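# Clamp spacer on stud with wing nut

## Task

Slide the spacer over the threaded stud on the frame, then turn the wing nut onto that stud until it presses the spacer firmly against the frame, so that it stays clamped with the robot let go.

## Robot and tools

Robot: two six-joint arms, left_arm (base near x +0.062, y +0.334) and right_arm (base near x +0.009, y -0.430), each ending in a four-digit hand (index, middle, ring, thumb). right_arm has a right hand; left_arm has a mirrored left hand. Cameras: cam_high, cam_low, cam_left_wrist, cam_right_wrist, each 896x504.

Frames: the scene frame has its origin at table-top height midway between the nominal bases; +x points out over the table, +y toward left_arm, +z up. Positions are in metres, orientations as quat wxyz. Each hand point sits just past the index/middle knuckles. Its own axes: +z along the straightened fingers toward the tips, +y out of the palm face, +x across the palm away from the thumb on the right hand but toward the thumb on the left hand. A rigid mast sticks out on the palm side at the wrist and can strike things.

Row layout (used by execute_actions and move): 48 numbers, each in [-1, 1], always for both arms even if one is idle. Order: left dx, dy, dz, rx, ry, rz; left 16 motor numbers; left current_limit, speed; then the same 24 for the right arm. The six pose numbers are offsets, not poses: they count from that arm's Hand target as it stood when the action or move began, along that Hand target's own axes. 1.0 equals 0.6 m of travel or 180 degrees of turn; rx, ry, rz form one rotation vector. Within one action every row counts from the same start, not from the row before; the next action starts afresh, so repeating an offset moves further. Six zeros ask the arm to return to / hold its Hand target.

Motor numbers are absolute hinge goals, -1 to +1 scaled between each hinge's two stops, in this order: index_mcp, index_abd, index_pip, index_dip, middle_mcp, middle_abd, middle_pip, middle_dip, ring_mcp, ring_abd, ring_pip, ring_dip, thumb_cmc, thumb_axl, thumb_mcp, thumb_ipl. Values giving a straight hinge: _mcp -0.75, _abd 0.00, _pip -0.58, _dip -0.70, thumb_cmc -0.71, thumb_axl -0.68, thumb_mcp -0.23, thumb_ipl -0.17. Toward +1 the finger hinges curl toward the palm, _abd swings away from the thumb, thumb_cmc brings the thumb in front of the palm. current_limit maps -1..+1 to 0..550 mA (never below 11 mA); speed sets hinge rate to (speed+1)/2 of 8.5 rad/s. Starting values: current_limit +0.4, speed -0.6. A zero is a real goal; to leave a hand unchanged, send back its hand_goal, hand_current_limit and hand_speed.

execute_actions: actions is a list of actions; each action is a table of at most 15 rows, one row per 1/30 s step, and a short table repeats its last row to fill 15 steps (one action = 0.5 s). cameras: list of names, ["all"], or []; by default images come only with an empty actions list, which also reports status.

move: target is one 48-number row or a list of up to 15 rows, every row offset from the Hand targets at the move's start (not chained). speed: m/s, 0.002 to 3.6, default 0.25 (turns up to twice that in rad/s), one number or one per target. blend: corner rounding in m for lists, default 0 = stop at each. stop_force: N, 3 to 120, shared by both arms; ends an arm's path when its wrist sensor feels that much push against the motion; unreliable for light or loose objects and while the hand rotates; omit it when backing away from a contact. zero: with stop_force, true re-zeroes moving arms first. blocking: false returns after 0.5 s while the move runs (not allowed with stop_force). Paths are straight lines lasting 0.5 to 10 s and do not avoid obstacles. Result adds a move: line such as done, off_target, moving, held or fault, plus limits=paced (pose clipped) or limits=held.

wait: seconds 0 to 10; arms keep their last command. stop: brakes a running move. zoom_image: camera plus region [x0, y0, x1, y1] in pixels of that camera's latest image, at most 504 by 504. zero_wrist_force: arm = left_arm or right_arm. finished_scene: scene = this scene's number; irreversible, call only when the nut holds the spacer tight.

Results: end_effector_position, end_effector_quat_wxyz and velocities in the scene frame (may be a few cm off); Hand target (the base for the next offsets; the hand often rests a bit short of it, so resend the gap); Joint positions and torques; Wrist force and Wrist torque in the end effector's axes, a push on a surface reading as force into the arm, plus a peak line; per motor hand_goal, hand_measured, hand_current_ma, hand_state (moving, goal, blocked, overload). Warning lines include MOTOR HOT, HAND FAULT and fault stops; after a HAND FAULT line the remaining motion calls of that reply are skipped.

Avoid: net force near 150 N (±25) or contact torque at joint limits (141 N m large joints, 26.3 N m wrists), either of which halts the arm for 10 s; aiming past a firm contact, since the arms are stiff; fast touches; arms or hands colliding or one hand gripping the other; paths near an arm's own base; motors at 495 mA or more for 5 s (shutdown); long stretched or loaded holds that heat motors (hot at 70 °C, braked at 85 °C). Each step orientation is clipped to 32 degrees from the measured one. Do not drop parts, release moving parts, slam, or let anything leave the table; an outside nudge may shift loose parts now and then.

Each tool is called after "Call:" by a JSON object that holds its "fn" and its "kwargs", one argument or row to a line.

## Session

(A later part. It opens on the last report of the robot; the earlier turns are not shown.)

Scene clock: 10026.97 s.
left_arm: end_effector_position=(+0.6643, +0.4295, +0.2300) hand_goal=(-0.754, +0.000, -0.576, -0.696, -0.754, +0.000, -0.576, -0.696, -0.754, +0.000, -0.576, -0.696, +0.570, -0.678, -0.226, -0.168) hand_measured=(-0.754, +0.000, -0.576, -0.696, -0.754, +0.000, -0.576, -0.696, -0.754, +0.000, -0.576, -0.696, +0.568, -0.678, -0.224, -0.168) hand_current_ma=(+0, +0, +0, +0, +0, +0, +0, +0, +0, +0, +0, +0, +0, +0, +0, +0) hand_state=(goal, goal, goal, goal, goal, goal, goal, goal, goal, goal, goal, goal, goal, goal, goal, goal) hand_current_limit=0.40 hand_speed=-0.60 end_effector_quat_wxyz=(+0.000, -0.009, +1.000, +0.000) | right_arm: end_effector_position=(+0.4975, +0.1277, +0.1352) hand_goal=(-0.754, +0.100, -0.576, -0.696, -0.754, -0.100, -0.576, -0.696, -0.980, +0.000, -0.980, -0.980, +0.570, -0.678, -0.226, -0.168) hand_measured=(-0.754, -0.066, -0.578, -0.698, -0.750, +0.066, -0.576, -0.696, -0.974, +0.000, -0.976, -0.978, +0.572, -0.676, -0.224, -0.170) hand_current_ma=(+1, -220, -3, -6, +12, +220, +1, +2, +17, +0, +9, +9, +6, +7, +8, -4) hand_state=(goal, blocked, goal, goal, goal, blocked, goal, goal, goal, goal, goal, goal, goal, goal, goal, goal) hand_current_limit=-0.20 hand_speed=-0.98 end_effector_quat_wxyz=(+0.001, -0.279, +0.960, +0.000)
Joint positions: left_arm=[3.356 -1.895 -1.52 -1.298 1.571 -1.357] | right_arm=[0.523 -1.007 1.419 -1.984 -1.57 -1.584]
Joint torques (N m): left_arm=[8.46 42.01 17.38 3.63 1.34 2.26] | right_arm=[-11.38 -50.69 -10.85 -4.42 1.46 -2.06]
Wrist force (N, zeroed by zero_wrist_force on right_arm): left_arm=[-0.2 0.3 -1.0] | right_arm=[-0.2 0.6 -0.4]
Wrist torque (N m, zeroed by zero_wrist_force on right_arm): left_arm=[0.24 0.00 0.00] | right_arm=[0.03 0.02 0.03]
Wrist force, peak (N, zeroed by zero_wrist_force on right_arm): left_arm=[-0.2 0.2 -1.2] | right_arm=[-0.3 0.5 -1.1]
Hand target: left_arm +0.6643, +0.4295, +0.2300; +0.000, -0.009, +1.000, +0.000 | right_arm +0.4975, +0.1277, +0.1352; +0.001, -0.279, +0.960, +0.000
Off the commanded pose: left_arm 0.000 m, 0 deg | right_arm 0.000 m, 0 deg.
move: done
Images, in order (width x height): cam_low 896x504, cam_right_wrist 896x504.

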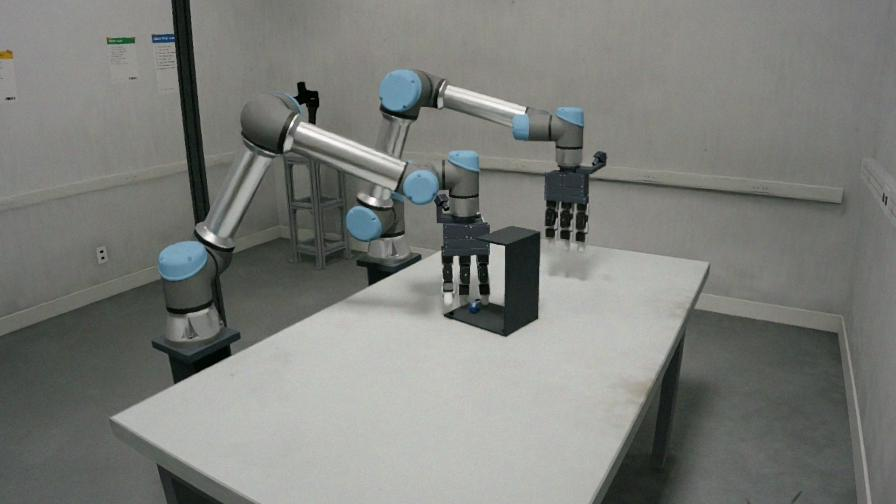

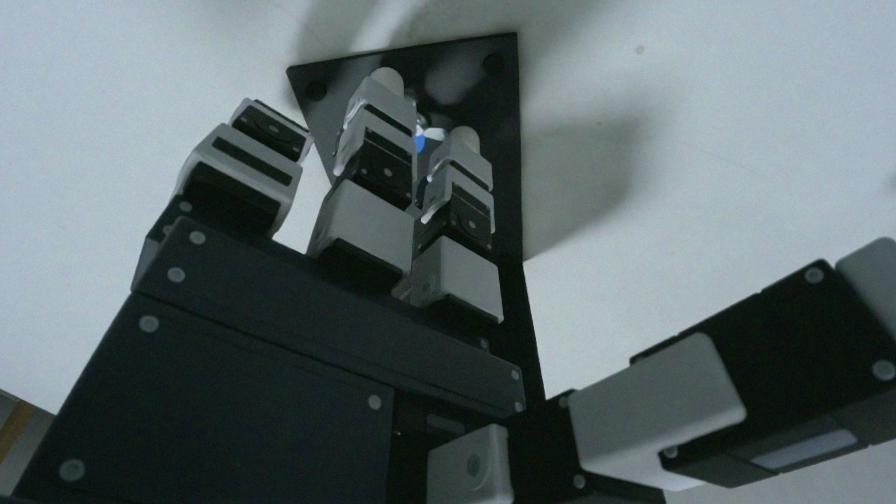

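Call:
{"fn": "move", "kwargs": {
  "target": [0,0,0,0,0,0,-0.754,0,-0.576,-0.696,-0.754,0,-0.576,-0.696,-0.754,0,-0.576,-0.696,0.571,-0.678,-0.226,-0.168,0.4,-0.6,0,-0.00467,-0.00817,0,0,0,-0.754,0.1,-0.576,-0.696,-0.754,-0.1,-0.576,-0.696,-0.98,0,-0.98,-0.98,0.571,-0.678,-0.226,-0.168,-0.2,-0.98],
  "speed": 0.01,
  "cameras": ["cam_right_wrist", "cam_low"]
}}

Call:
{"fn": "zoom_image", "kwargs": {
  "camera": "cam_right_wrist",
  "region": [365, 50, 495, 170]
}}

Call:
{"fn": "zoom_image", "kwargs": {
  "camera": "cam_low",
  "region": [440, 260, 540, 340]
}}

Scene clock: 10047.47 s.
left_arm: end_effector_position=(+0.6643, +0.4295, +0.2300) hand_goal=(-0.754, +0.000, -0.576, -0.696, -0.754, +0.000, -0.576, -0.696, -0.754, +0.000, -0.576, -0.696, +0.570, -0.678, -0.226, -0.168) hand_measured=(-0.754, +0.000, -0.576, -0.696, -0.754, +0.000, -0.576, -0.696, -0.754, +0.000, -0.576, -0.696, +0.568, -0.678, -0.224, -0.168) hand_current_ma=(+0, +0, +0, +0, +0, +0, +0, +0, +0, +0, +0, +0, +0, +0, +0, +0) hand_state=(goal, goal, goal, goal, goal, goal, goal, goal, goal, goal, goal, goal, goal, goal, goal, goal) hand_current_limit=0.40 hand_speed=-0.60 end_effector_quat_wxyz=(+0.000, -0.009, +1.000, +0.000) | right_arm: end_effector_position=(+0.4990, +0.1254, +0.1399) hand_goal=(-0.754, +0.100, -0.576, -0.696, -0.754, -0.100, -0.576, -0.696, -0.980, +0.000, -0.980, -0.980, +0.570, -0.678, -0.226, -0.168) hand_measured=(-0.754, -0.066, -0.578, -0.698, -0.750, +0.066, -0.576, -0.696, -0.974, +0.000, -0.976, -0.978, +0.572, -0.676, -0.224, -0.170) hand_current_ma=(+1, -220, -3, -6, +12, +220, +1, +2, +17, +0, +9, +9, +6, +7, +8, -4) hand_state=(goal, blocked, goal, goal, goal, blocked, goal, goal, goal, goal, goal, goal, goal, goal, goal, goal) hand_current_limit=-0.20 hand_speed=-0.98 end_effector_quat_wxyz=(+0.001, -0.279, +0.960, +0.000)
Joint positions: left_arm=[3.356 -1.895 -1.52 -1.298 1.571 -1.357] | right_arm=[0.519 -1.012 1.415 -1.975 -1.57 -1.588]
Joint torques (N m): left_arm=[8.45 42.38 17.68 3.61 1.31 2.36] | right_arm=[-9.66 -50.55 -32.38 -0.11 1.45 -2.05]
Wrist force (N, zeroed by zero_wrist_force on right_arm): left_arm=[-0.2 0.3 -0.7] | right_arm=[-0.1 0.2 -0.7]
Wrist torque (N m, zeroed by zero_wrist_force on right_arm): left_arm=[0.22 0.00 -0.01] | right_arm=[0.07 0.02 0.03]
Wrist force, peak (N, zeroed by zero_wrist_force on right_arm): left_arm=[-0.1 0.6 -1.1] | right_arm=[-0.4 0.6 -0.9]
Hand target: left_arm +0.6643, +0.4295, +0.2300; +0.000, -0.009, +1.000, +0.000 | right_arm +0.4990, +0.1253, +0.1401; +0.001, -0.279, +0.960, +0.000
Off the commanded pose: left_arm 0.000 m, 0 deg | right_arm 0.000 m, 0 deg.
move: done
Images, in order (width x height): cam_low 896x504, cam_right_wrist 896x504.

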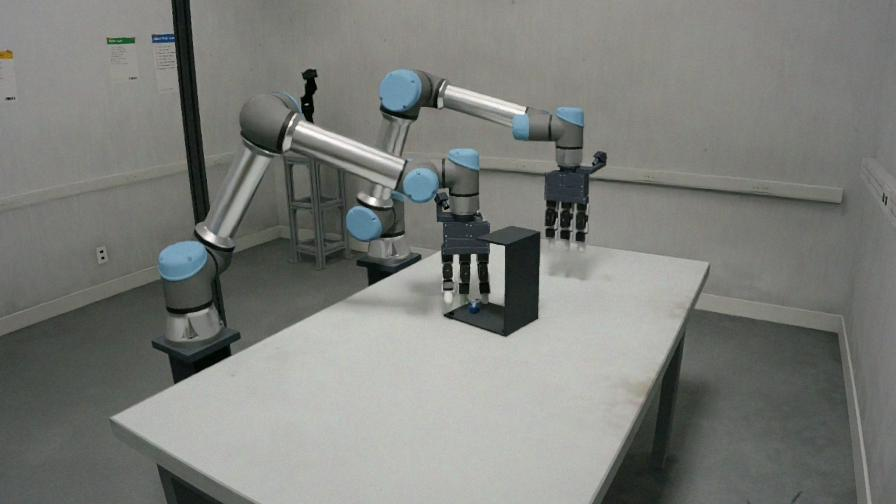

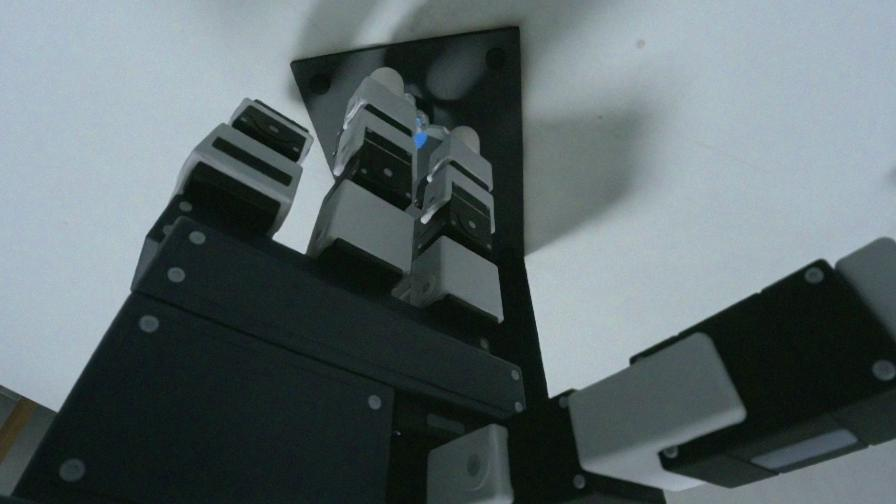

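Scaled by 3.877.

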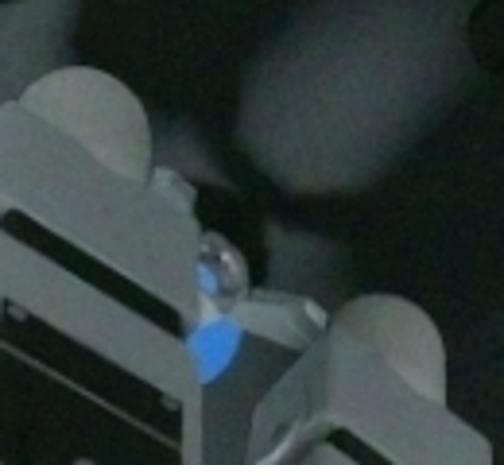

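Scaled by 5.040.

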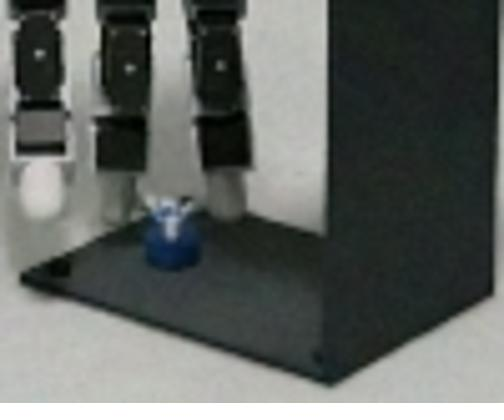

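Call:
{"fn": "move", "kwargs": {
  "target": [
    [0,0,0,0,0,0,-0.754,0,-0.576,-0.696,-0.754,0,-0.576,-0.696,-0.754,0,-0.576,-0.696,0.571,-0.678,-0.226,-0.168,0.4,-0.6,0,-0.0045,-0.0023,0,0,0,-0.754,0.1,-0.576,-0.696,-0.754,-0.1,-0.576,-0.696,-0.98,0,-0.98,-0.98,0.571,-0.678,-0.226,-0.168,-0.2,-0.98],
    [0,0,0,0,0,0,-0.754,0,-0.576,-0.696,-0.754,0,-0.576,-0.696,-0.754,0,-0.576,-0.696,0.571,-0.678,-0.226,-0.168,0.4,-0.6,0,-0.0097,-0.004,0,0,0,-0.754,0.1,-0.576,-0.696,-0.754,-0.1,-0.576,-0.696,-0.98,0,-0.98,-0.98,0.571,-0.678,-0.226,-0.168,-0.2,-0.98]
  ],
  "speed": 0.01,
  "blend": 0.001,
  "cameras": ["cam_right_wrist", "cam_low"]
}}

Call:
{"fn": "zoom_image", "kwargs": {
  "camera": "cam_right_wrist",
  "region": [365, 50, 495, 170]
}}

Call:
{"fn": "zoom_image", "kwargs": {
  "camera": "cam_low",
  "region": [440, 260, 540, 340]
}}

Scene clock: 10062.47 s.
left_arm: end_effector_position=(+0.6643, +0.4295, +0.2300) hand_goal=(-0.754, +0.000, -0.576, -0.696, -0.754, +0.000, -0.576, -0.696, -0.754, +0.000, -0.576, -0.696, +0.570, -0.678, -0.226, -0.168) hand_measured=(-0.754, +0.000, -0.576, -0.696, -0.754, +0.000, -0.576, -0.696, -0.754, +0.000, -0.576, -0.696, +0.568, -0.678, -0.224, -0.168) hand_current_ma=(+0, +0, +0, +0, +0, +0, +0, +0, +0, +0, +0, +0, +0, +0, +0, +0) hand_state=(goal, goal, goal, goal, goal, goal, goal, goal, goal, goal, goal, goal, goal, goal, goal, goal) hand_current_limit=0.40 hand_speed=-0.60 end_effector_quat_wxyz=(+0.000, -0.009, +1.000, +0.000) | right_arm: end_effector_position=(+0.5020, +0.1206, +0.1424) hand_goal=(-0.754, +0.100, -0.576, -0.696, -0.754, -0.100, -0.576, -0.696, -0.980, +0.000, -0.980, -0.980, +0.570, -0.678, -0.226, -0.168) hand_measured=(-0.754, -0.066, -0.578, -0.698, -0.750, +0.066, -0.576, -0.696, -0.974, +0.000, -0.976, -0.978, +0.572, -0.676, -0.224, -0.170) hand_current_ma=(+1, -220, -3, -6, +12, +220, +1, +2, +17, +0, +9, +9, +6, +7, +8, -4) hand_state=(goal, blocked, goal, goal, goal, blocked, goal, goal, goal, goal, goal, goal, goal, goal, goal, goal) hand_current_limit=-0.20 hand_speed=-0.98 end_effector_quat_wxyz=(+0.001, -0.279, +0.960, +0.000)
Joint positions: left_arm=[3.356 -1.895 -1.52 -1.298 1.571 -1.357] | right_arm=[0.511 -1.017 1.415 -1.971 -1.57 -1.596]
Joint torques (N m): left_arm=[8.12 41.67 17.7 3.67 1.24 2.28] | right_arm=[-10.6 -50.51 -11.7 -0.32 1.56 -2.28]
Wrist force (N, zeroed by zero_wrist_force on right_arm): left_arm=[-0.2 0.4 -0.7] | right_arm=[0.0 0.3 -0.3]
Wrist torque (N m, zeroed by zero_wrist_force on right_arm): left_arm=[0.22 0.01 -0.01] | right_arm=[0.06 0.00 0.05]
Wrist force, peak (N, zeroed by zero_wrist_force on right_arm): left_arm=[-0.2 0.6 -1.0] | right_arm=[0.0 0.1 -1.0]
Hand target: left_arm +0.6643, +0.4295, +0.2300; +0.000, -0.009, +1.000, +0.000 | right_arm +0.5021, +0.1204, +0.1425; +0.001, -0.279, +0.960, +0.000
Off the commanded pose: left_arm 0.000 m, 0 deg | right_arm 0.000 m, 0 deg.
move: done
Images, in order (width x height): cam_low 896x504, cam_right_wrist 896x504.

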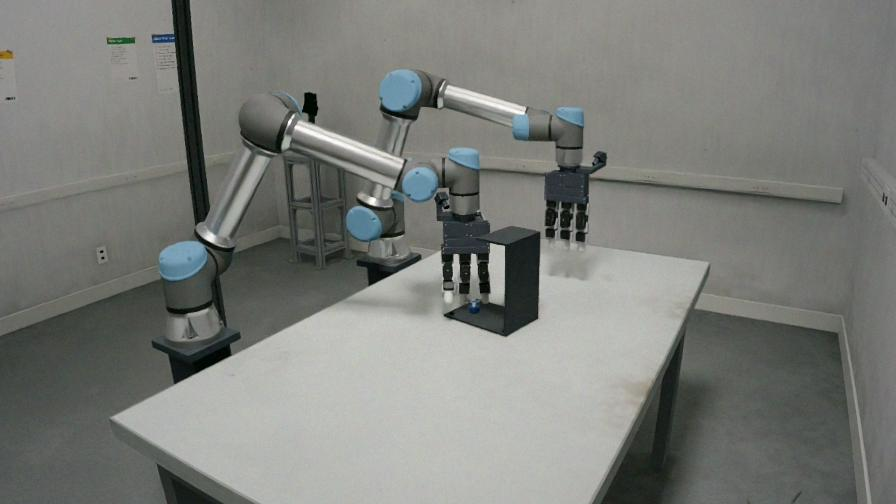

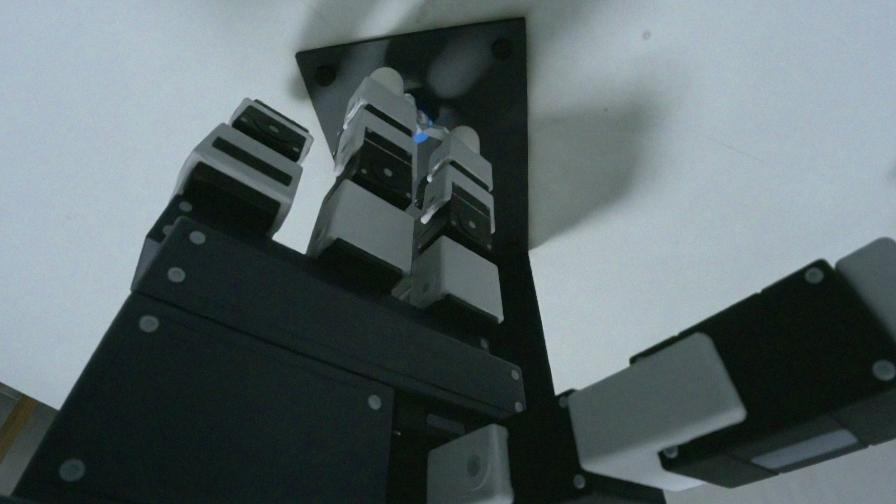

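Scaled by 3.877.

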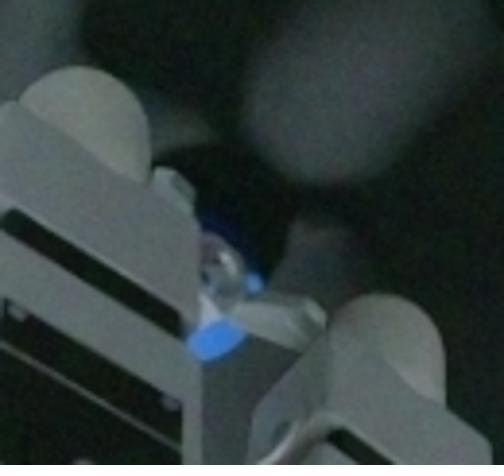

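Scaled by 5.040.

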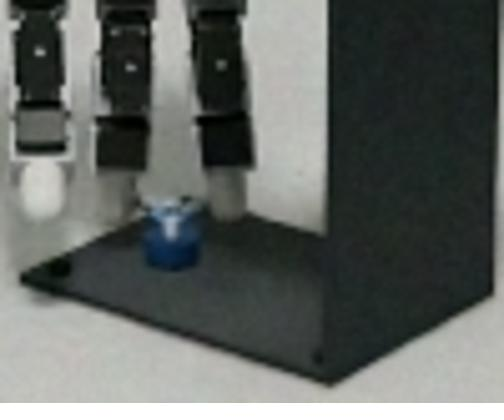

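Call:
{"fn": "move", "kwargs": {
  "target": [
    [0,0,0,0,0,0,-0.754,0,-0.576,-0.696,-0.754,0,-0.576,-0.696,-0.754,0,-0.576,-0.696,0.571,-0.678,-0.226,-0.168,0.4,-0.6,0,0.0035,0.0,0,0,0,-0.754,0.1,-0.576,-0.696,-0.754,-0.1,-0.576,-0.696,-0.98,0,-0.98,-0.98,0.571,-0.678,-0.226,-0.168,-0.2,-0.98],
    [0,0,0,0,0,0,-0.754,0,-0.576,-0.696,-0.754,0,-0.576,-0.696,-0.754,0,-0.576,-0.696,0.571,-0.678,-0.226,-0.168,0.4,-0.6,0,0.0035,0.0043,0,0,0,-0.754,0.1,-0.576,-0.696,-0.754,-0.1,-0.576,-0.696,-0.98,0,-0.98,-0.98,0.571,-0.678,-0.226,-0.168,-0.2,-0.98]
  ],
  "speed": 0.01,
  "blend": 0.001,
  "stop_force": 3,
  "cameras": ["cam_right_wrist", "cam_low"]
}}

Call:
{"fn": "zoom_image", "kwargs": {
  "camera": "cam_right_wrist",
  "region": [365, 50, 495, 170]
}}

Call:
{"fn": "zoom_image", "kwargs": {
  "camera": "cam_low",
  "region": [440, 260, 540, 340]
}}

Scene clock: 10089.33 s.
left_arm: end_effector_position=(+0.6643, +0.4295, +0.2300) hand_goal=(-0.754, +0.000, -0.576, -0.696, -0.754, +0.000, -0.576, -0.696, -0.754, +0.000, -0.576, -0.696, +0.570, -0.678, -0.226, -0.168) hand_measured=(-0.754, +0.000, -0.576, -0.696, -0.754, +0.000, -0.576, -0.696, -0.754, +0.000, -0.576, -0.696, +0.568, -0.678, -0.224, -0.168) hand_current_ma=(+0, +0, +0, +0, +0, +0, +0, +0, +0, +0, +0, +0, +0, +0, +0, +0) hand_state=(goal, goal, goal, goal, goal, goal, goal, goal, goal, goal, goal, goal, goal, goal, goal, goal) hand_current_limit=0.40 hand_speed=-0.60 end_effector_quat_wxyz=(+0.000, -0.009, +1.000, +0.000) | right_arm: end_effector_position=(+0.5010, +0.1222, +0.1399) hand_goal=(-0.754, +0.100, -0.576, -0.696, -0.754, -0.100, -0.576, -0.696, -0.980, +0.000, -0.980, -0.980, +0.570, -0.678, -0.226, -0.168) hand_measured=(-0.754, -0.066, -0.578, -0.698, -0.750, +0.066, -0.576, -0.696, -0.974, +0.000, -0.976, -0.978, +0.572, -0.676, -0.224, -0.170) hand_current_ma=(+1, -220, -3, -6, +12, +220, +1, +2, +17, +0, +9, +9, +6, +7, +8, -4) hand_state=(goal, blocked, goal, goal, goal, blocked, goal, goal, goal, goal, goal, goal, goal, goal, goal, goal) hand_current_limit=-0.20 hand_speed=-0.98 end_effector_quat_wxyz=(+0.001, -0.279, +0.960, +0.000)
Joint positions: left_arm=[3.356 -1.895 -1.52 -1.298 1.571 -1.357] | right_arm=[0.513 -1.014 1.417 -1.976 -1.57 -1.593]
Joint torques (N m): left_arm=[8.34 42.13 17.57 3.66 1.25 2.27] | right_arm=[10.16 -37.48 -10.95 -4.61 1.11 2.05]
Wrist force (N, zeroed by zero_wrist_force on right_arm): left_arm=[0.0 0.3 -1.0] | right_arm=[0.0 0.5 -0.4]
Wrist torque (N m, zeroed by zero_wrist_force on right_arm): left_arm=[0.23 -0.03 0.02] | right_arm=[0.09 0.00 -0.07]
Wrist force, peak (N, zeroed by zero_wrist_force on right_arm): left_arm=[-0.1 0.3 -1.1] | right_arm=[-0.2 0.4 -0.9]
Hand target: left_arm +0.6643, +0.4295, +0.2300; +0.000, -0.009, +1.000, +0.000 | right_arm +0.5010, +0.1222, +0.1399; +0.001, -0.279, +0.960, +0.000
Off the commanded pose: left_arm 0.000 m, 0 deg | right_arm 0.000 m, 0 deg.
move: done
Images, in order (width x height): cam_low 896x504, cam_right_wrist 896x504.

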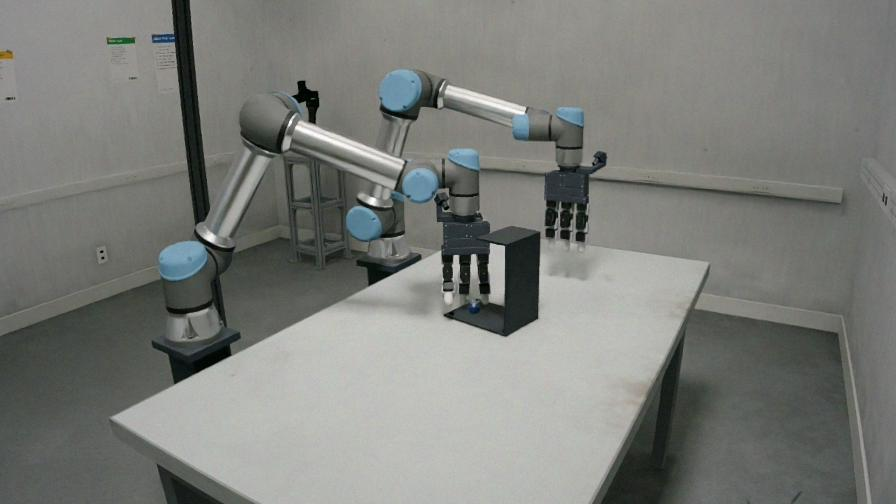

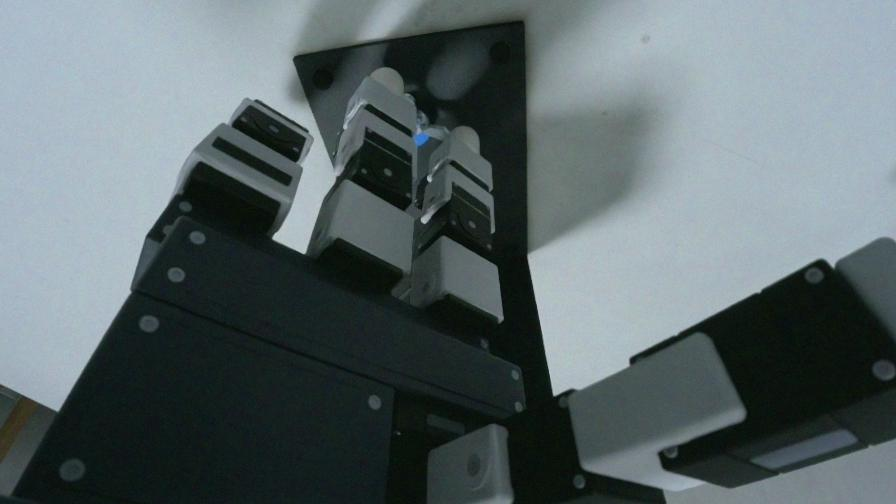

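Scaled by 3.877.

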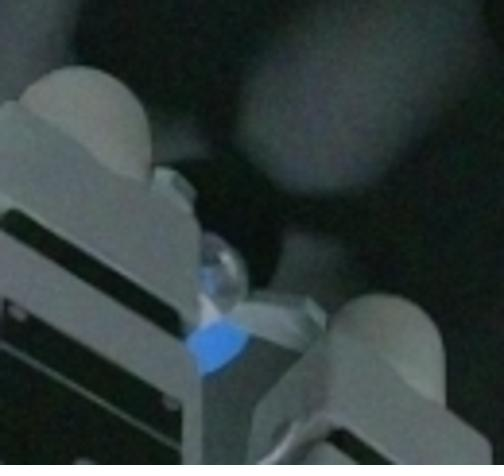

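Scaled by 5.040.

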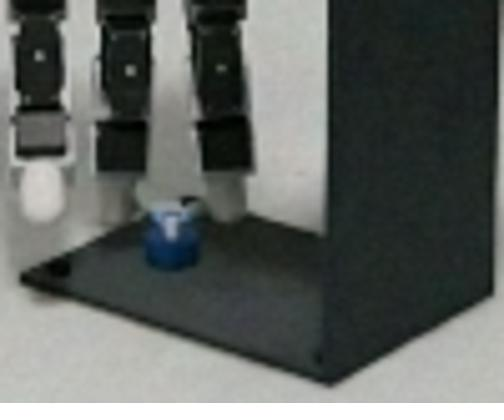

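Call:
{"fn": "move", "kwargs": {
  "target": [0,0,0,0,0,0,-0.754,0,-0.576,-0.696,-0.754,0,-0.576,-0.696,-0.754,0,-0.576,-0.696,0.571,-0.678,-0.226,-0.168,0.4,-0.6,0,-0.005,0.0,0,0,0,-0.754,0.1,-0.576,-0.696,-0.754,-0.1,-0.576,-0.696,-0.98,0,-0.98,-0.98,0.571,-0.678,-0.226,-0.168,-0.2,-0.98],
  "speed": 0.01,
  "stop_force": 3,
  "cameras": ["cam_right_wrist"]
}}

Call:
{"fn": "zoom_image", "kwargs": {
  "camera": "cam_right_wrist",
  "region": [365, 50, 495, 170]
}}

Scene clock: 10097.37 s.
left_arm: end_effector_position=(+0.6643, +0.4295, +0.2300) hand_goal=(-0.754, +0.000, -0.576, -0.696, -0.754, +0.000, -0.576, -0.696, -0.754, +0.000, -0.576, -0.696, +0.570, -0.678, -0.226, -0.168) hand_measured=(-0.754, +0.000, -0.576, -0.696, -0.754, +0.000, -0.576, -0.696, -0.754, +0.000, -0.576, -0.696, +0.568, -0.678, -0.224, -0.168) hand_current_ma=(+0, +0, +0, +0, +0, +0, +0, +0, +0, +0, +0, +0, +0, +0, +0, +0) hand_state=(goal, goal, goal, goal, goal, goal, goal, goal, goal, goal, goal, goal, goal, goal, goal, goal) hand_current_limit=0.40 hand_speed=-0.60 end_effector_quat_wxyz=(+0.000, -0.009, +1.000, +0.000) | right_arm: end_effector_position=(+0.5026, +0.1196, +0.1399) hand_goal=(-0.754, +0.100, -0.576, -0.696, -0.754, -0.100, -0.576, -0.696, -0.980, +0.000, -0.980, -0.980, +0.570, -0.678, -0.226, -0.168) hand_measured=(-0.754, -0.066, -0.578, -0.698, -0.750, +0.066, -0.576, -0.696, -0.974, +0.000, -0.976, -0.978, +0.572, -0.676, -0.224, -0.170) hand_current_ma=(+1, -220, -3, -6, +12, +220, +1, +2, +17, +0, +9, +9, +6, +7, +8, -4) hand_state=(goal, blocked, goal, goal, goal, blocked, goal, goal, goal, goal, goal, goal, goal, goal, goal, goal) hand_current_limit=-0.20 hand_speed=-0.98 end_effector_quat_wxyz=(+0.001, -0.279, +0.960, +0.000)
Joint positions: left_arm=[3.356 -1.895 -1.52 -1.298 1.571 -1.357] | right_arm=[0.509 -1.015 1.419 -1.976 -1.57 -1.598]
Joint torques (N m): left_arm=[8.31 41.4 16.93 3.67 1.26 2.17] | right_arm=[-10.87 -50.17 -11.19 -4.54 -0.12 -2.03]
Wrist force (N, zeroed by zero_wrist_force on right_arm): left_arm=[-0.2 0.5 -0.8] | right_arm=[-0.1 0.4 -0.5]
Wrist torque (N m, zeroed by zero_wrist_force on right_arm): left_arm=[0.23 0.00 0.00] | right_arm=[0.07 0.01 0.04]
Wrist force, peak (N, zeroed by zero_wrist_force on right_arm): left_arm=[-0.1 0.3 -1.1] | right_arm=[-0.1 0.2 -1.0]
Hand target: left_arm +0.6643, +0.4295, +0.2300; +0.000, -0.009, +1.000, +0.000 | right_arm +0.5026, +0.1196, +0.1399; +0.001, -0.279, +0.960, +0.000
Off the commanded pose: left_arm 0.000 m, 0 deg | right_arm 0.000 m, 0 deg.
move: done
Images, in order (width x height): cam_right_wrist 896x504.

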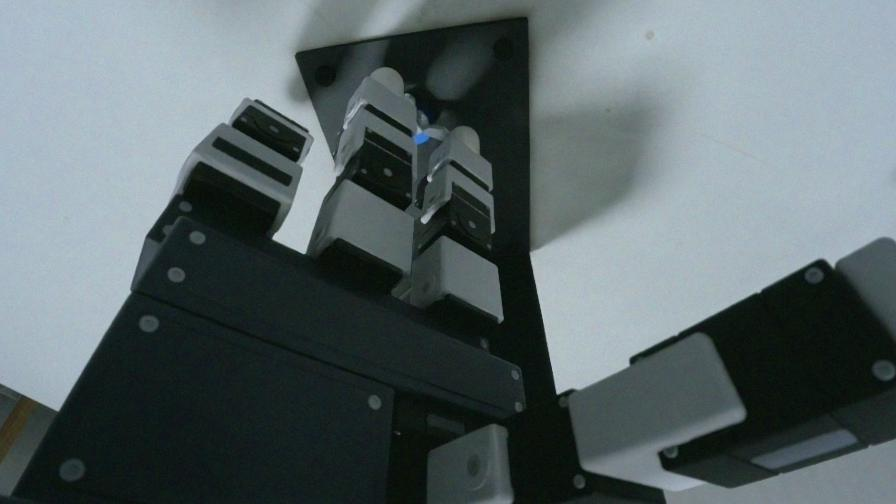

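Scaled by 3.877.

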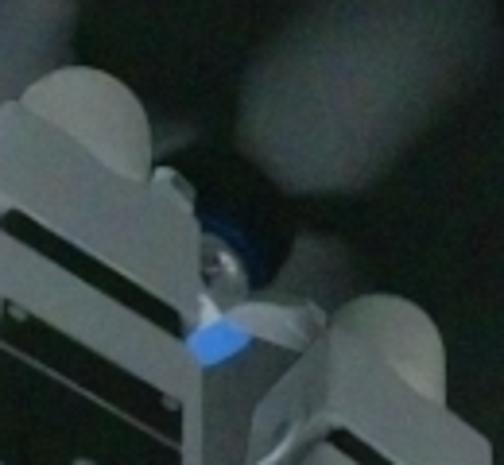

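Call:
{"fn": "zoom_image", "kwargs": {
  "camera": "cam_right_wrist",
  "region": [395, 85, 460, 150]
}}

Scaled by 7.754.

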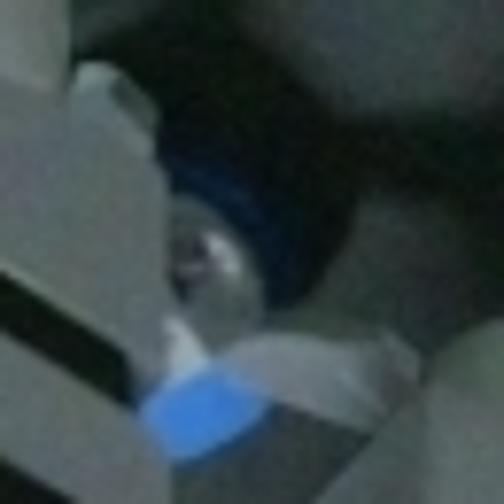

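Call:
{"fn": "move", "kwargs": {
  "target": [0,0,0,0,0,0,-0.754,0,-0.576,-0.696,-0.754,0,-0.576,-0.696,-0.754,0,-0.576,-0.696,0.571,-0.678,-0.226,-0.168,0.4,-0.6,0,0,-0.05,0,0,0,-0.754,0.1,-0.576,-0.696,-0.754,-0.1,-0.576,-0.696,-0.98,0,-0.98,-0.98,0.571,-0.678,-0.226,-0.168,-0.2,-0.98],
  "speed": 0.03,
  "cameras": ["cam_right_wrist", "cam_low"]
}}

Call:
{"fn": "zoom_image", "kwargs": {
  "camera": "cam_right_wrist",
  "region": [395, 65, 475, 145]
}}

Call:
{"fn": "zoom_image", "kwargs": {
  "camera": "cam_low",
  "region": [450, 265, 510, 325]
}}

Scene clock: 10191.27 s.
left_arm: end_effector_position=(+0.6643, +0.4295, +0.2300) hand_goal=(-0.754, +0.000, -0.576, -0.696, -0.754, +0.000, -0.576, -0.696, -0.754, +0.000, -0.576, -0.696, +0.570, -0.678, -0.226, -0.168) hand_measured=(-0.754, +0.000, -0.576, -0.696, -0.754, +0.000, -0.576, -0.696, -0.754, +0.000, -0.576, -0.696, +0.568, -0.678, -0.224, -0.168) hand_current_ma=(+0, +0, +0, +0, +0, +0, +0, +0, +0, +0, +0, +0, +0, +0, +0, +0) hand_state=(goal, goal, goal, goal, goal, goal, goal, goal, goal, goal, goal, goal, goal, goal, goal, goal) hand_current_limit=0.40 hand_speed=-0.60 end_effector_quat_wxyz=(+0.000, -0.009, +1.000, +0.000) | right_arm: end_effector_position=(+0.5026, +0.1196, +0.1697) hand_goal=(-0.754, +0.100, -0.576, -0.696, -0.754, -0.100, -0.576, -0.696, -0.980, +0.000, -0.980, -0.980, +0.570, -0.678, -0.226, -0.168) hand_measured=(-0.754, -0.066, -0.578, -0.698, -0.750, +0.066, -0.576, -0.696, -0.974, +0.000, -0.976, -0.978, +0.572, -0.676, -0.224, -0.170) hand_current_ma=(+1, -220, -3, -6, +12, +220, +1, +2, +17, +0, +9, +9, +6, +7, +8, -4) hand_state=(goal, blocked, goal, goal, goal, blocked, goal, goal, goal, goal, goal, goal, goal, goal, goal, goal) hand_current_limit=-0.20 hand_speed=-0.98 end_effector_quat_wxyz=(+0.001, -0.279, +0.960, +0.000)
Joint positions: left_arm=[3.356 -1.895 -1.52 -1.298 1.571 -1.357] | right_arm=[0.509 -1.041 1.379 -1.91 -1.57 -1.598]
Joint torques (N m): left_arm=[7.81 41.48 17.48 3.68 1.26 2.22] | right_arm=[-11.21 -50.07 -33.2 -0.31 1.28 -2.15]
Wrist force (N, zeroed by zero_wrist_force on right_arm): left_arm=[-0.1 0.4 -0.8] | right_arm=[-0.1 0.0 -0.7]
Wrist torque (N m, zeroed by zero_wrist_force on right_arm): left_arm=[0.22 -0.01 0.00] | right_arm=[0.04 0.03 0.03]
Wrist force, peak (N, zeroed by zero_wrist_force on right_arm): left_arm=[-0.1 0.5 -1.0] | right_arm=[0.3 0.5 -0.8]
Hand target: left_arm +0.6643, +0.4295, +0.2300; +0.000, -0.009, +1.000, +0.000 | right_arm +0.5026, +0.1196, +0.1699; +0.001, -0.279, +0.960, +0.000
Off the commanded pose: left_arm 0.000 m, 0 deg | right_arm 0.000 m, 0 deg.
move: done
Images, in order (width x height): cam_low 896x504, cam_right_wrist 896x504.

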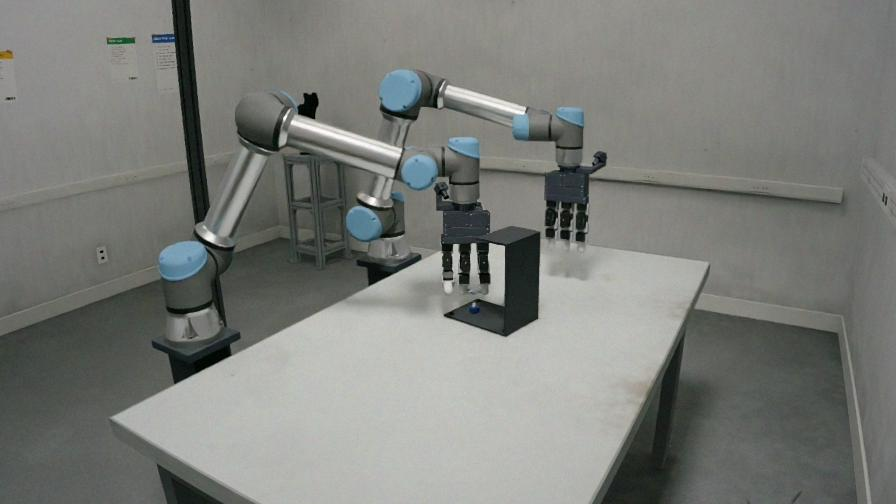

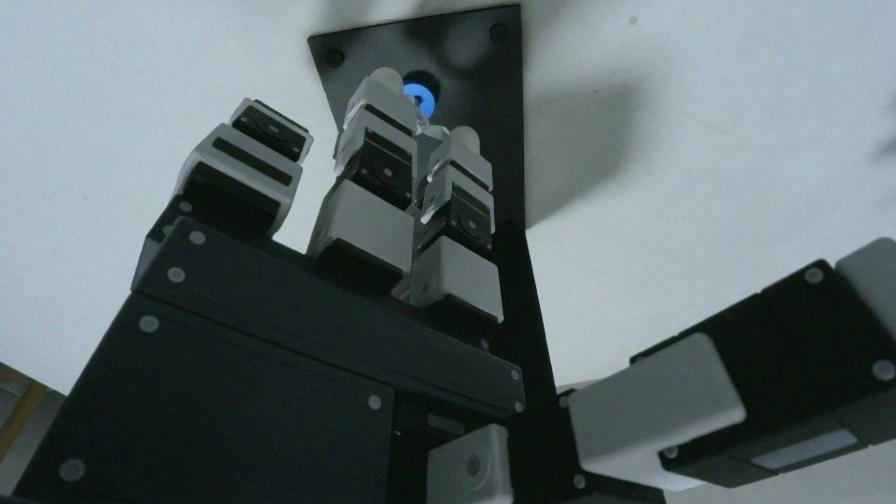

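Scaled by 6.300.

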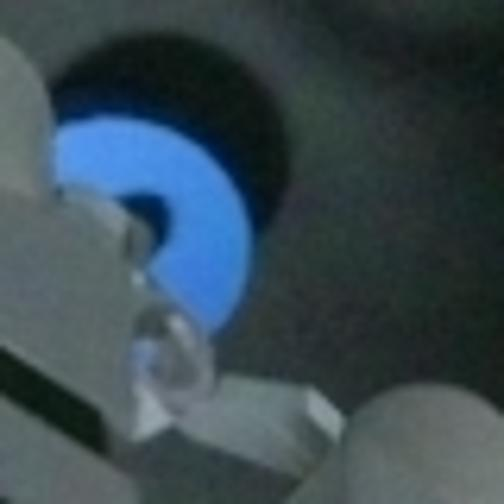

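Scaled by 8.400.

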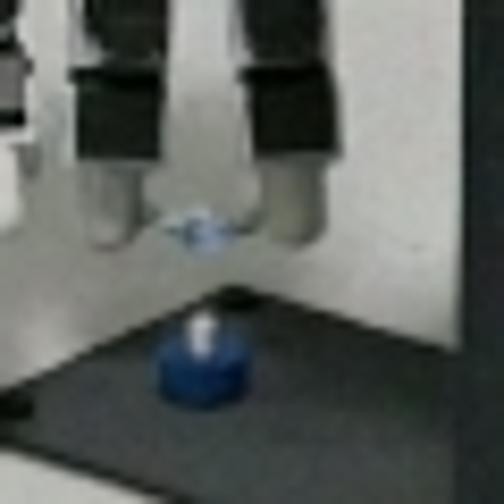

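Call:
{"fn": "move", "kwargs": {
  "target": [
    [0,0,0,0,0,0,-0.754,0,-0.576,-0.696,-0.754,0,-0.576,-0.696,-0.754,0,-0.576,-0.696,0.571,-0.678,-0.226,-0.168,0.4,-0.6,0,0.0248,0,0,0,0,-0.754,0.1,-0.576,-0.696,-0.754,-0.1,-0.576,-0.696,-0.98,0,-0.98,-0.98,0.571,-0.678,-0.226,-0.168,-0.2,-0.98],
    [0,0,0,0,0,0,-0.754,0,-0.576,-0.696,-0.754,0,-0.576,-0.696,-0.754,0,-0.576,-0.696,0.571,-0.678,-0.226,-0.168,0.4,-0.6,0,0.0248,0.0537,0,0,0,-0.754,0.1,-0.576,-0.696,-0.754,-0.1,-0.576,-0.696,-0.98,0,-0.98,-0.98,0.571,-0.678,-0.226,-0.168,-0.2,-0.98]
  ],
  "speed": 0.03,
  "stop_force": 3,
  "cameras": ["cam_right_wrist", "cam_low"]
}}

Call:
{"fn": "zoom_image", "kwargs": {
  "camera": "cam_right_wrist",
  "region": [395, 65, 475, 145]
}}

Call:
{"fn": "zoom_image", "kwargs": {
  "camera": "cam_low",
  "region": [450, 265, 510, 325]
}}

Scene clock: 10218.87 s.
left_arm: end_effector_position=(+0.6643, +0.4295, +0.2300) hand_goal=(-0.754, +0.000, -0.576, -0.696, -0.754, +0.000, -0.576, -0.696, -0.754, +0.000, -0.576, -0.696, +0.570, -0.678, -0.226, -0.168) hand_measured=(-0.754, +0.000, -0.576, -0.696, -0.754, +0.000, -0.576, -0.696, -0.754, +0.000, -0.576, -0.696, +0.568, -0.678, -0.224, -0.168) hand_current_ma=(+0, +0, +0, +0, +0, +0, +0, +0, +0, +0, +0, +0, +0, +0, +0, +0) hand_state=(goal, goal, goal, goal, goal, goal, goal, goal, goal, goal, goal, goal, goal, goal, goal, goal) hand_current_limit=0.40 hand_speed=-0.60 end_effector_quat_wxyz=(+0.000, -0.009, +1.000, +0.000) | right_arm: end_effector_position=(+0.4947, +0.1322, +0.1377) hand_goal=(-0.754, +0.100, -0.576, -0.696, -0.754, -0.100, -0.576, -0.696, -0.980, +0.000, -0.980, -0.980, +0.570, -0.678, -0.226, -0.168) hand_measured=(-0.754, -0.066, -0.578, -0.698, -0.750, +0.066, -0.576, -0.696, -0.974, +0.000, -0.976, -0.978, +0.572, -0.676, -0.224, -0.170) hand_current_ma=(+1, -220, -3, -6, +12, +220, +1, +2, +17, +0, +9, +9, +6, +7, +8, -4) hand_state=(goal, blocked, goal, goal, goal, blocked, goal, goal, goal, goal, goal, goal, goal, goal, goal, goal) hand_current_limit=-0.20 hand_speed=-0.98 end_effector_quat_wxyz=(+0.001, -0.279, +0.960, +0.000)
Joint positions: left_arm=[3.356 -1.895 -1.52 -1.298 1.571 -1.357] | right_arm=[0.531 -1.007 1.413 -1.978 -1.57 -1.576]
Joint torques (N m): left_arm=[7.83 42.29 17.22 3.65 1.22 2.13] | right_arm=[10.6 -37.72 -11.01 -4.51 -0.06 1.97]
Wrist force (N, zeroed by zero_wrist_force on right_arm): left_arm=[0.0 0.2 -0.6] | right_arm=[-0.3 0.0 -0.7]
Wrist torque (N m, zeroed by zero_wrist_force on right_arm): left_arm=[0.19 -0.02 0.02] | right_arm=[0.05 0.04 -0.11]
Wrist force, peak (N, zeroed by zero_wrist_force on right_arm): left_arm=[-0.1 0.2 -1.2] | right_arm=[0.2 -0.1 -1.0]
Hand target: left_arm +0.6643, +0.4295, +0.2300; +0.000, -0.009, +1.000, +0.000 | right_arm +0.4947, +0.1322, +0.1377; +0.001, -0.279, +0.960, +0.000
Off the commanded pose: left_arm 0.000 m, 0 deg | right_arm 0.000 m, 0 deg.
move: done
Images, in order (width x height): cam_low 896x504, cam_right_wrist 896x504.

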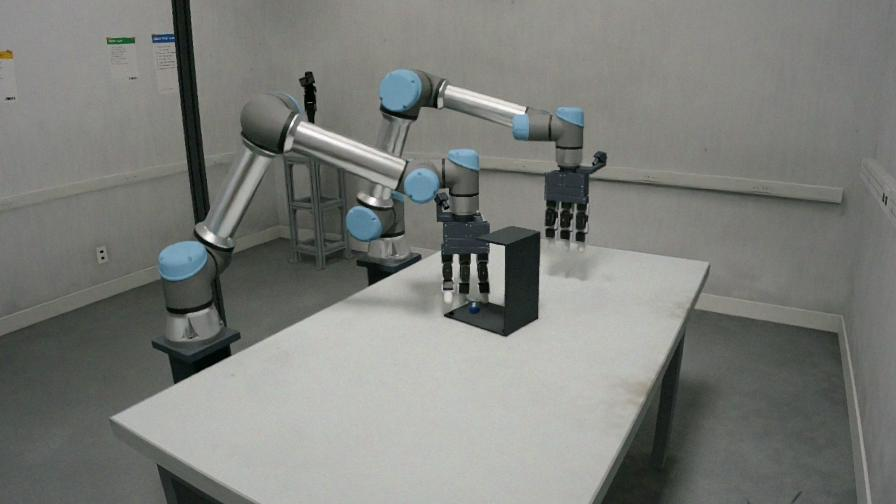

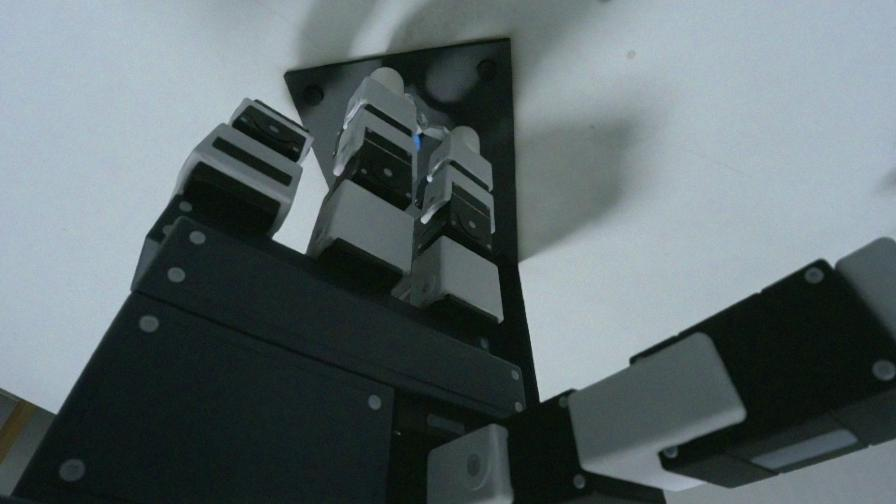

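Scaled by 6.300.

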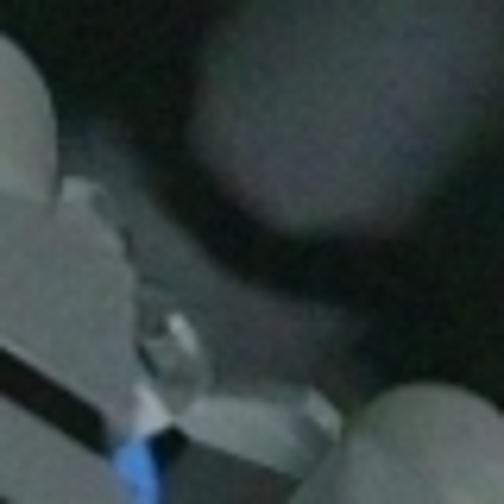

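Scaled by 8.400.

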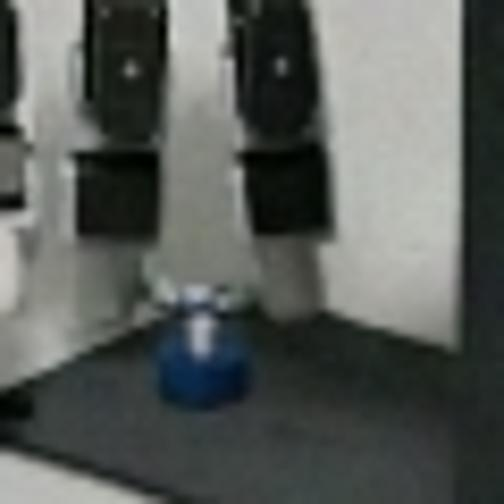

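Call:
{"fn": "move", "kwargs": {
  "target": [
    [0,0,0,0,0,0,-0.754,0,-0.576,-0.696,-0.754,0,-0.576,-0.696,-0.754,0,-0.576,-0.696,0.571,-0.678,-0.226,-0.168,0.4,-0.6,0,-0.0053,0,0,0,0,-0.754,0.1,-0.576,-0.696,-0.754,-0.1,-0.576,-0.696,-0.98,0,-0.98,-0.98,0.571,-0.678,-0.226,-0.168,-0.2,-0.98],
    [0,0,0,0,0,0,-0.754,0,-0.576,-0.696,-0.754,0,-0.576,-0.696,-0.754,0,-0.576,-0.696,0.571,-0.678,-0.226,-0.168,0.4,-0.6,0,-0.009,-0.005,0,0,0,-0.754,0.1,-0.576,-0.696,-0.754,-0.1,-0.576,-0.696,-0.98,0,-0.98,-0.98,0.571,-0.678,-0.226,-0.168,-0.2,-0.98]
  ],
  "speed": 0.01,
  "blend": 0.001,
  "cameras": ["cam_right_wrist", "cam_low"]
}}

Call:
{"fn": "zoom_image", "kwargs": {
  "camera": "cam_right_wrist",
  "region": [395, 65, 475, 145]
}}

Call:
{"fn": "zoom_image", "kwargs": {
  "camera": "cam_low",
  "region": [450, 265, 510, 325]
}}

Scene clock: 10231.90 s.
left_arm: end_effector_position=(+0.6643, +0.4295, +0.2300) hand_goal=(-0.754, +0.000, -0.576, -0.696, -0.754, +0.000, -0.576, -0.696, -0.754, +0.000, -0.576, -0.696, +0.570, -0.678, -0.226, -0.168) hand_measured=(-0.754, +0.000, -0.576, -0.696, -0.754, +0.000, -0.576, -0.696, -0.754, +0.000, -0.576, -0.696, +0.568, -0.678, -0.224, -0.168) hand_current_ma=(+0, +0, +0, +0, +0, +0, +0, +0, +0, +0, +0, +0, +0, +0, +0, +0) hand_state=(goal, goal, goal, goal, goal, goal, goal, goal, goal, goal, goal, goal, goal, goal, goal, goal) hand_current_limit=0.40 hand_speed=-0.60 end_effector_quat_wxyz=(+0.000, -0.009, +1.000, +0.000) | right_arm: end_effector_position=(+0.4975, +0.1277, +0.1405) hand_goal=(-0.754, +0.100, -0.576, -0.696, -0.754, -0.100, -0.576, -0.696, -0.980, +0.000, -0.980, -0.980, +0.570, -0.678, -0.226, -0.168) hand_measured=(-0.754, -0.066, -0.578, -0.698, -0.750, +0.066, -0.576, -0.696, -0.974, +0.000, -0.976, -0.978, +0.572, -0.676, -0.224, -0.170) hand_current_ma=(+1, -220, -3, -6, +12, +220, +1, +2, +17, +0, +9, +9, +6, +7, +8, -4) hand_state=(goal, blocked, goal, goal, goal, blocked, goal, goal, goal, goal, goal, goal, goal, goal, goal, goal) hand_current_limit=-0.20 hand_speed=-0.98 end_effector_quat_wxyz=(+0.001, -0.279, +0.960, +0.000)
Joint positions: left_arm=[3.356 -1.895 -1.52 -1.298 1.571 -1.357] | right_arm=[0.523 -1.012 1.413 -1.973 -1.57 -1.584]
Joint torques (N m): left_arm=[8.54 41.72 17.04 3.64 1.29 2.31] | right_arm=[-11.12 -50.3 -33.03 -0.52 1.41 -2.18]
Wrist force (N, zeroed by zero_wrist_force on right_arm): left_arm=[-0.2 0.2 -0.9] | right_arm=[-0.3 0.2 -0.4]
Wrist torque (N m, zeroed by zero_wrist_force on right_arm): left_arm=[0.20 0.00 0.00] | right_arm=[0.04 0.05 0.01]
Wrist force, peak (N, zeroed by zero_wrist_force on right_arm): left_arm=[-0.3 0.2 -1.2] | right_arm=[-0.2 0.0 -0.9]
Hand target: left_arm +0.6643, +0.4295, +0.2300; +0.000, -0.009, +1.000, +0.000 | right_arm +0.4976, +0.1276, +0.1407; +0.001, -0.279, +0.960, +0.000
Off the commanded pose: left_arm 0.000 m, 0 deg | right_arm 0.000 m, 0 deg.
move: done
Images, in order (width x height): cam_low 896x504, cam_right_wrist 896x504.

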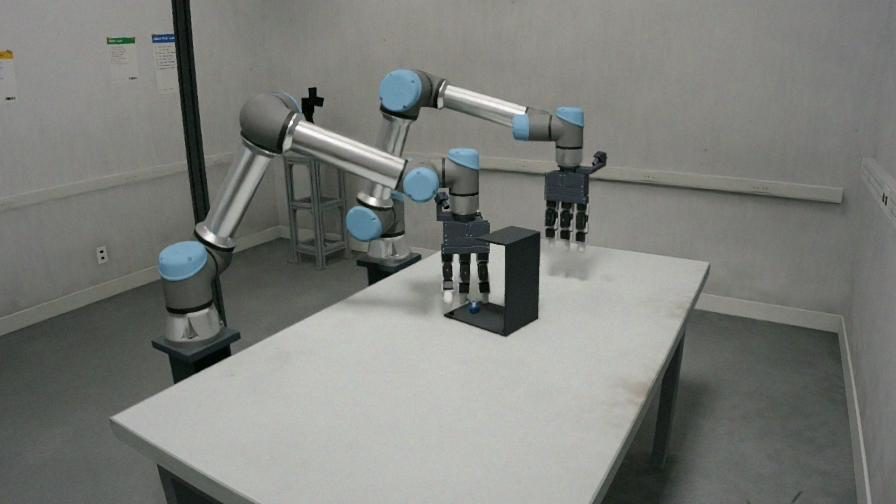

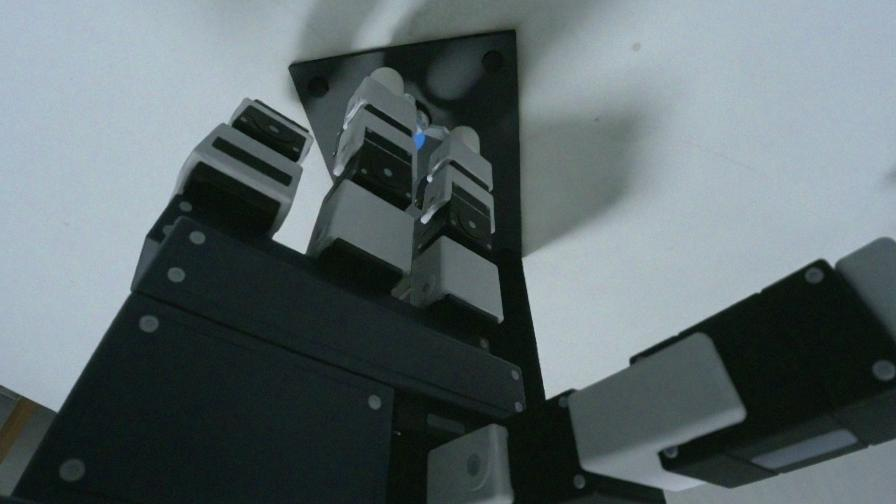

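Scaled by 6.300.

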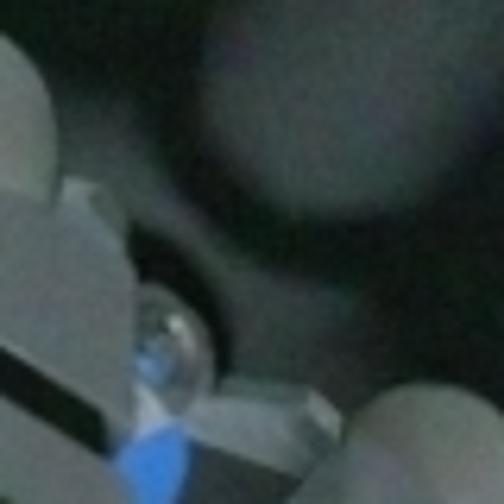

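Scaled by 8.400.

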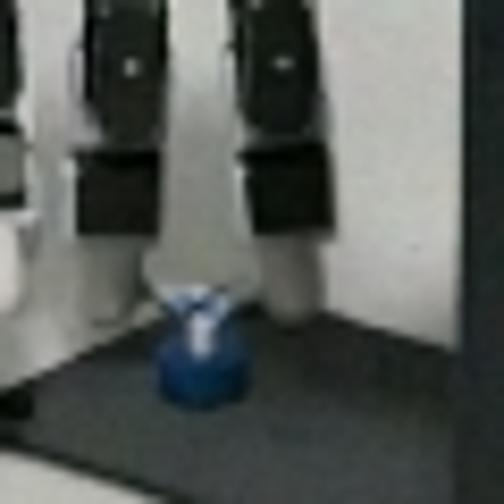

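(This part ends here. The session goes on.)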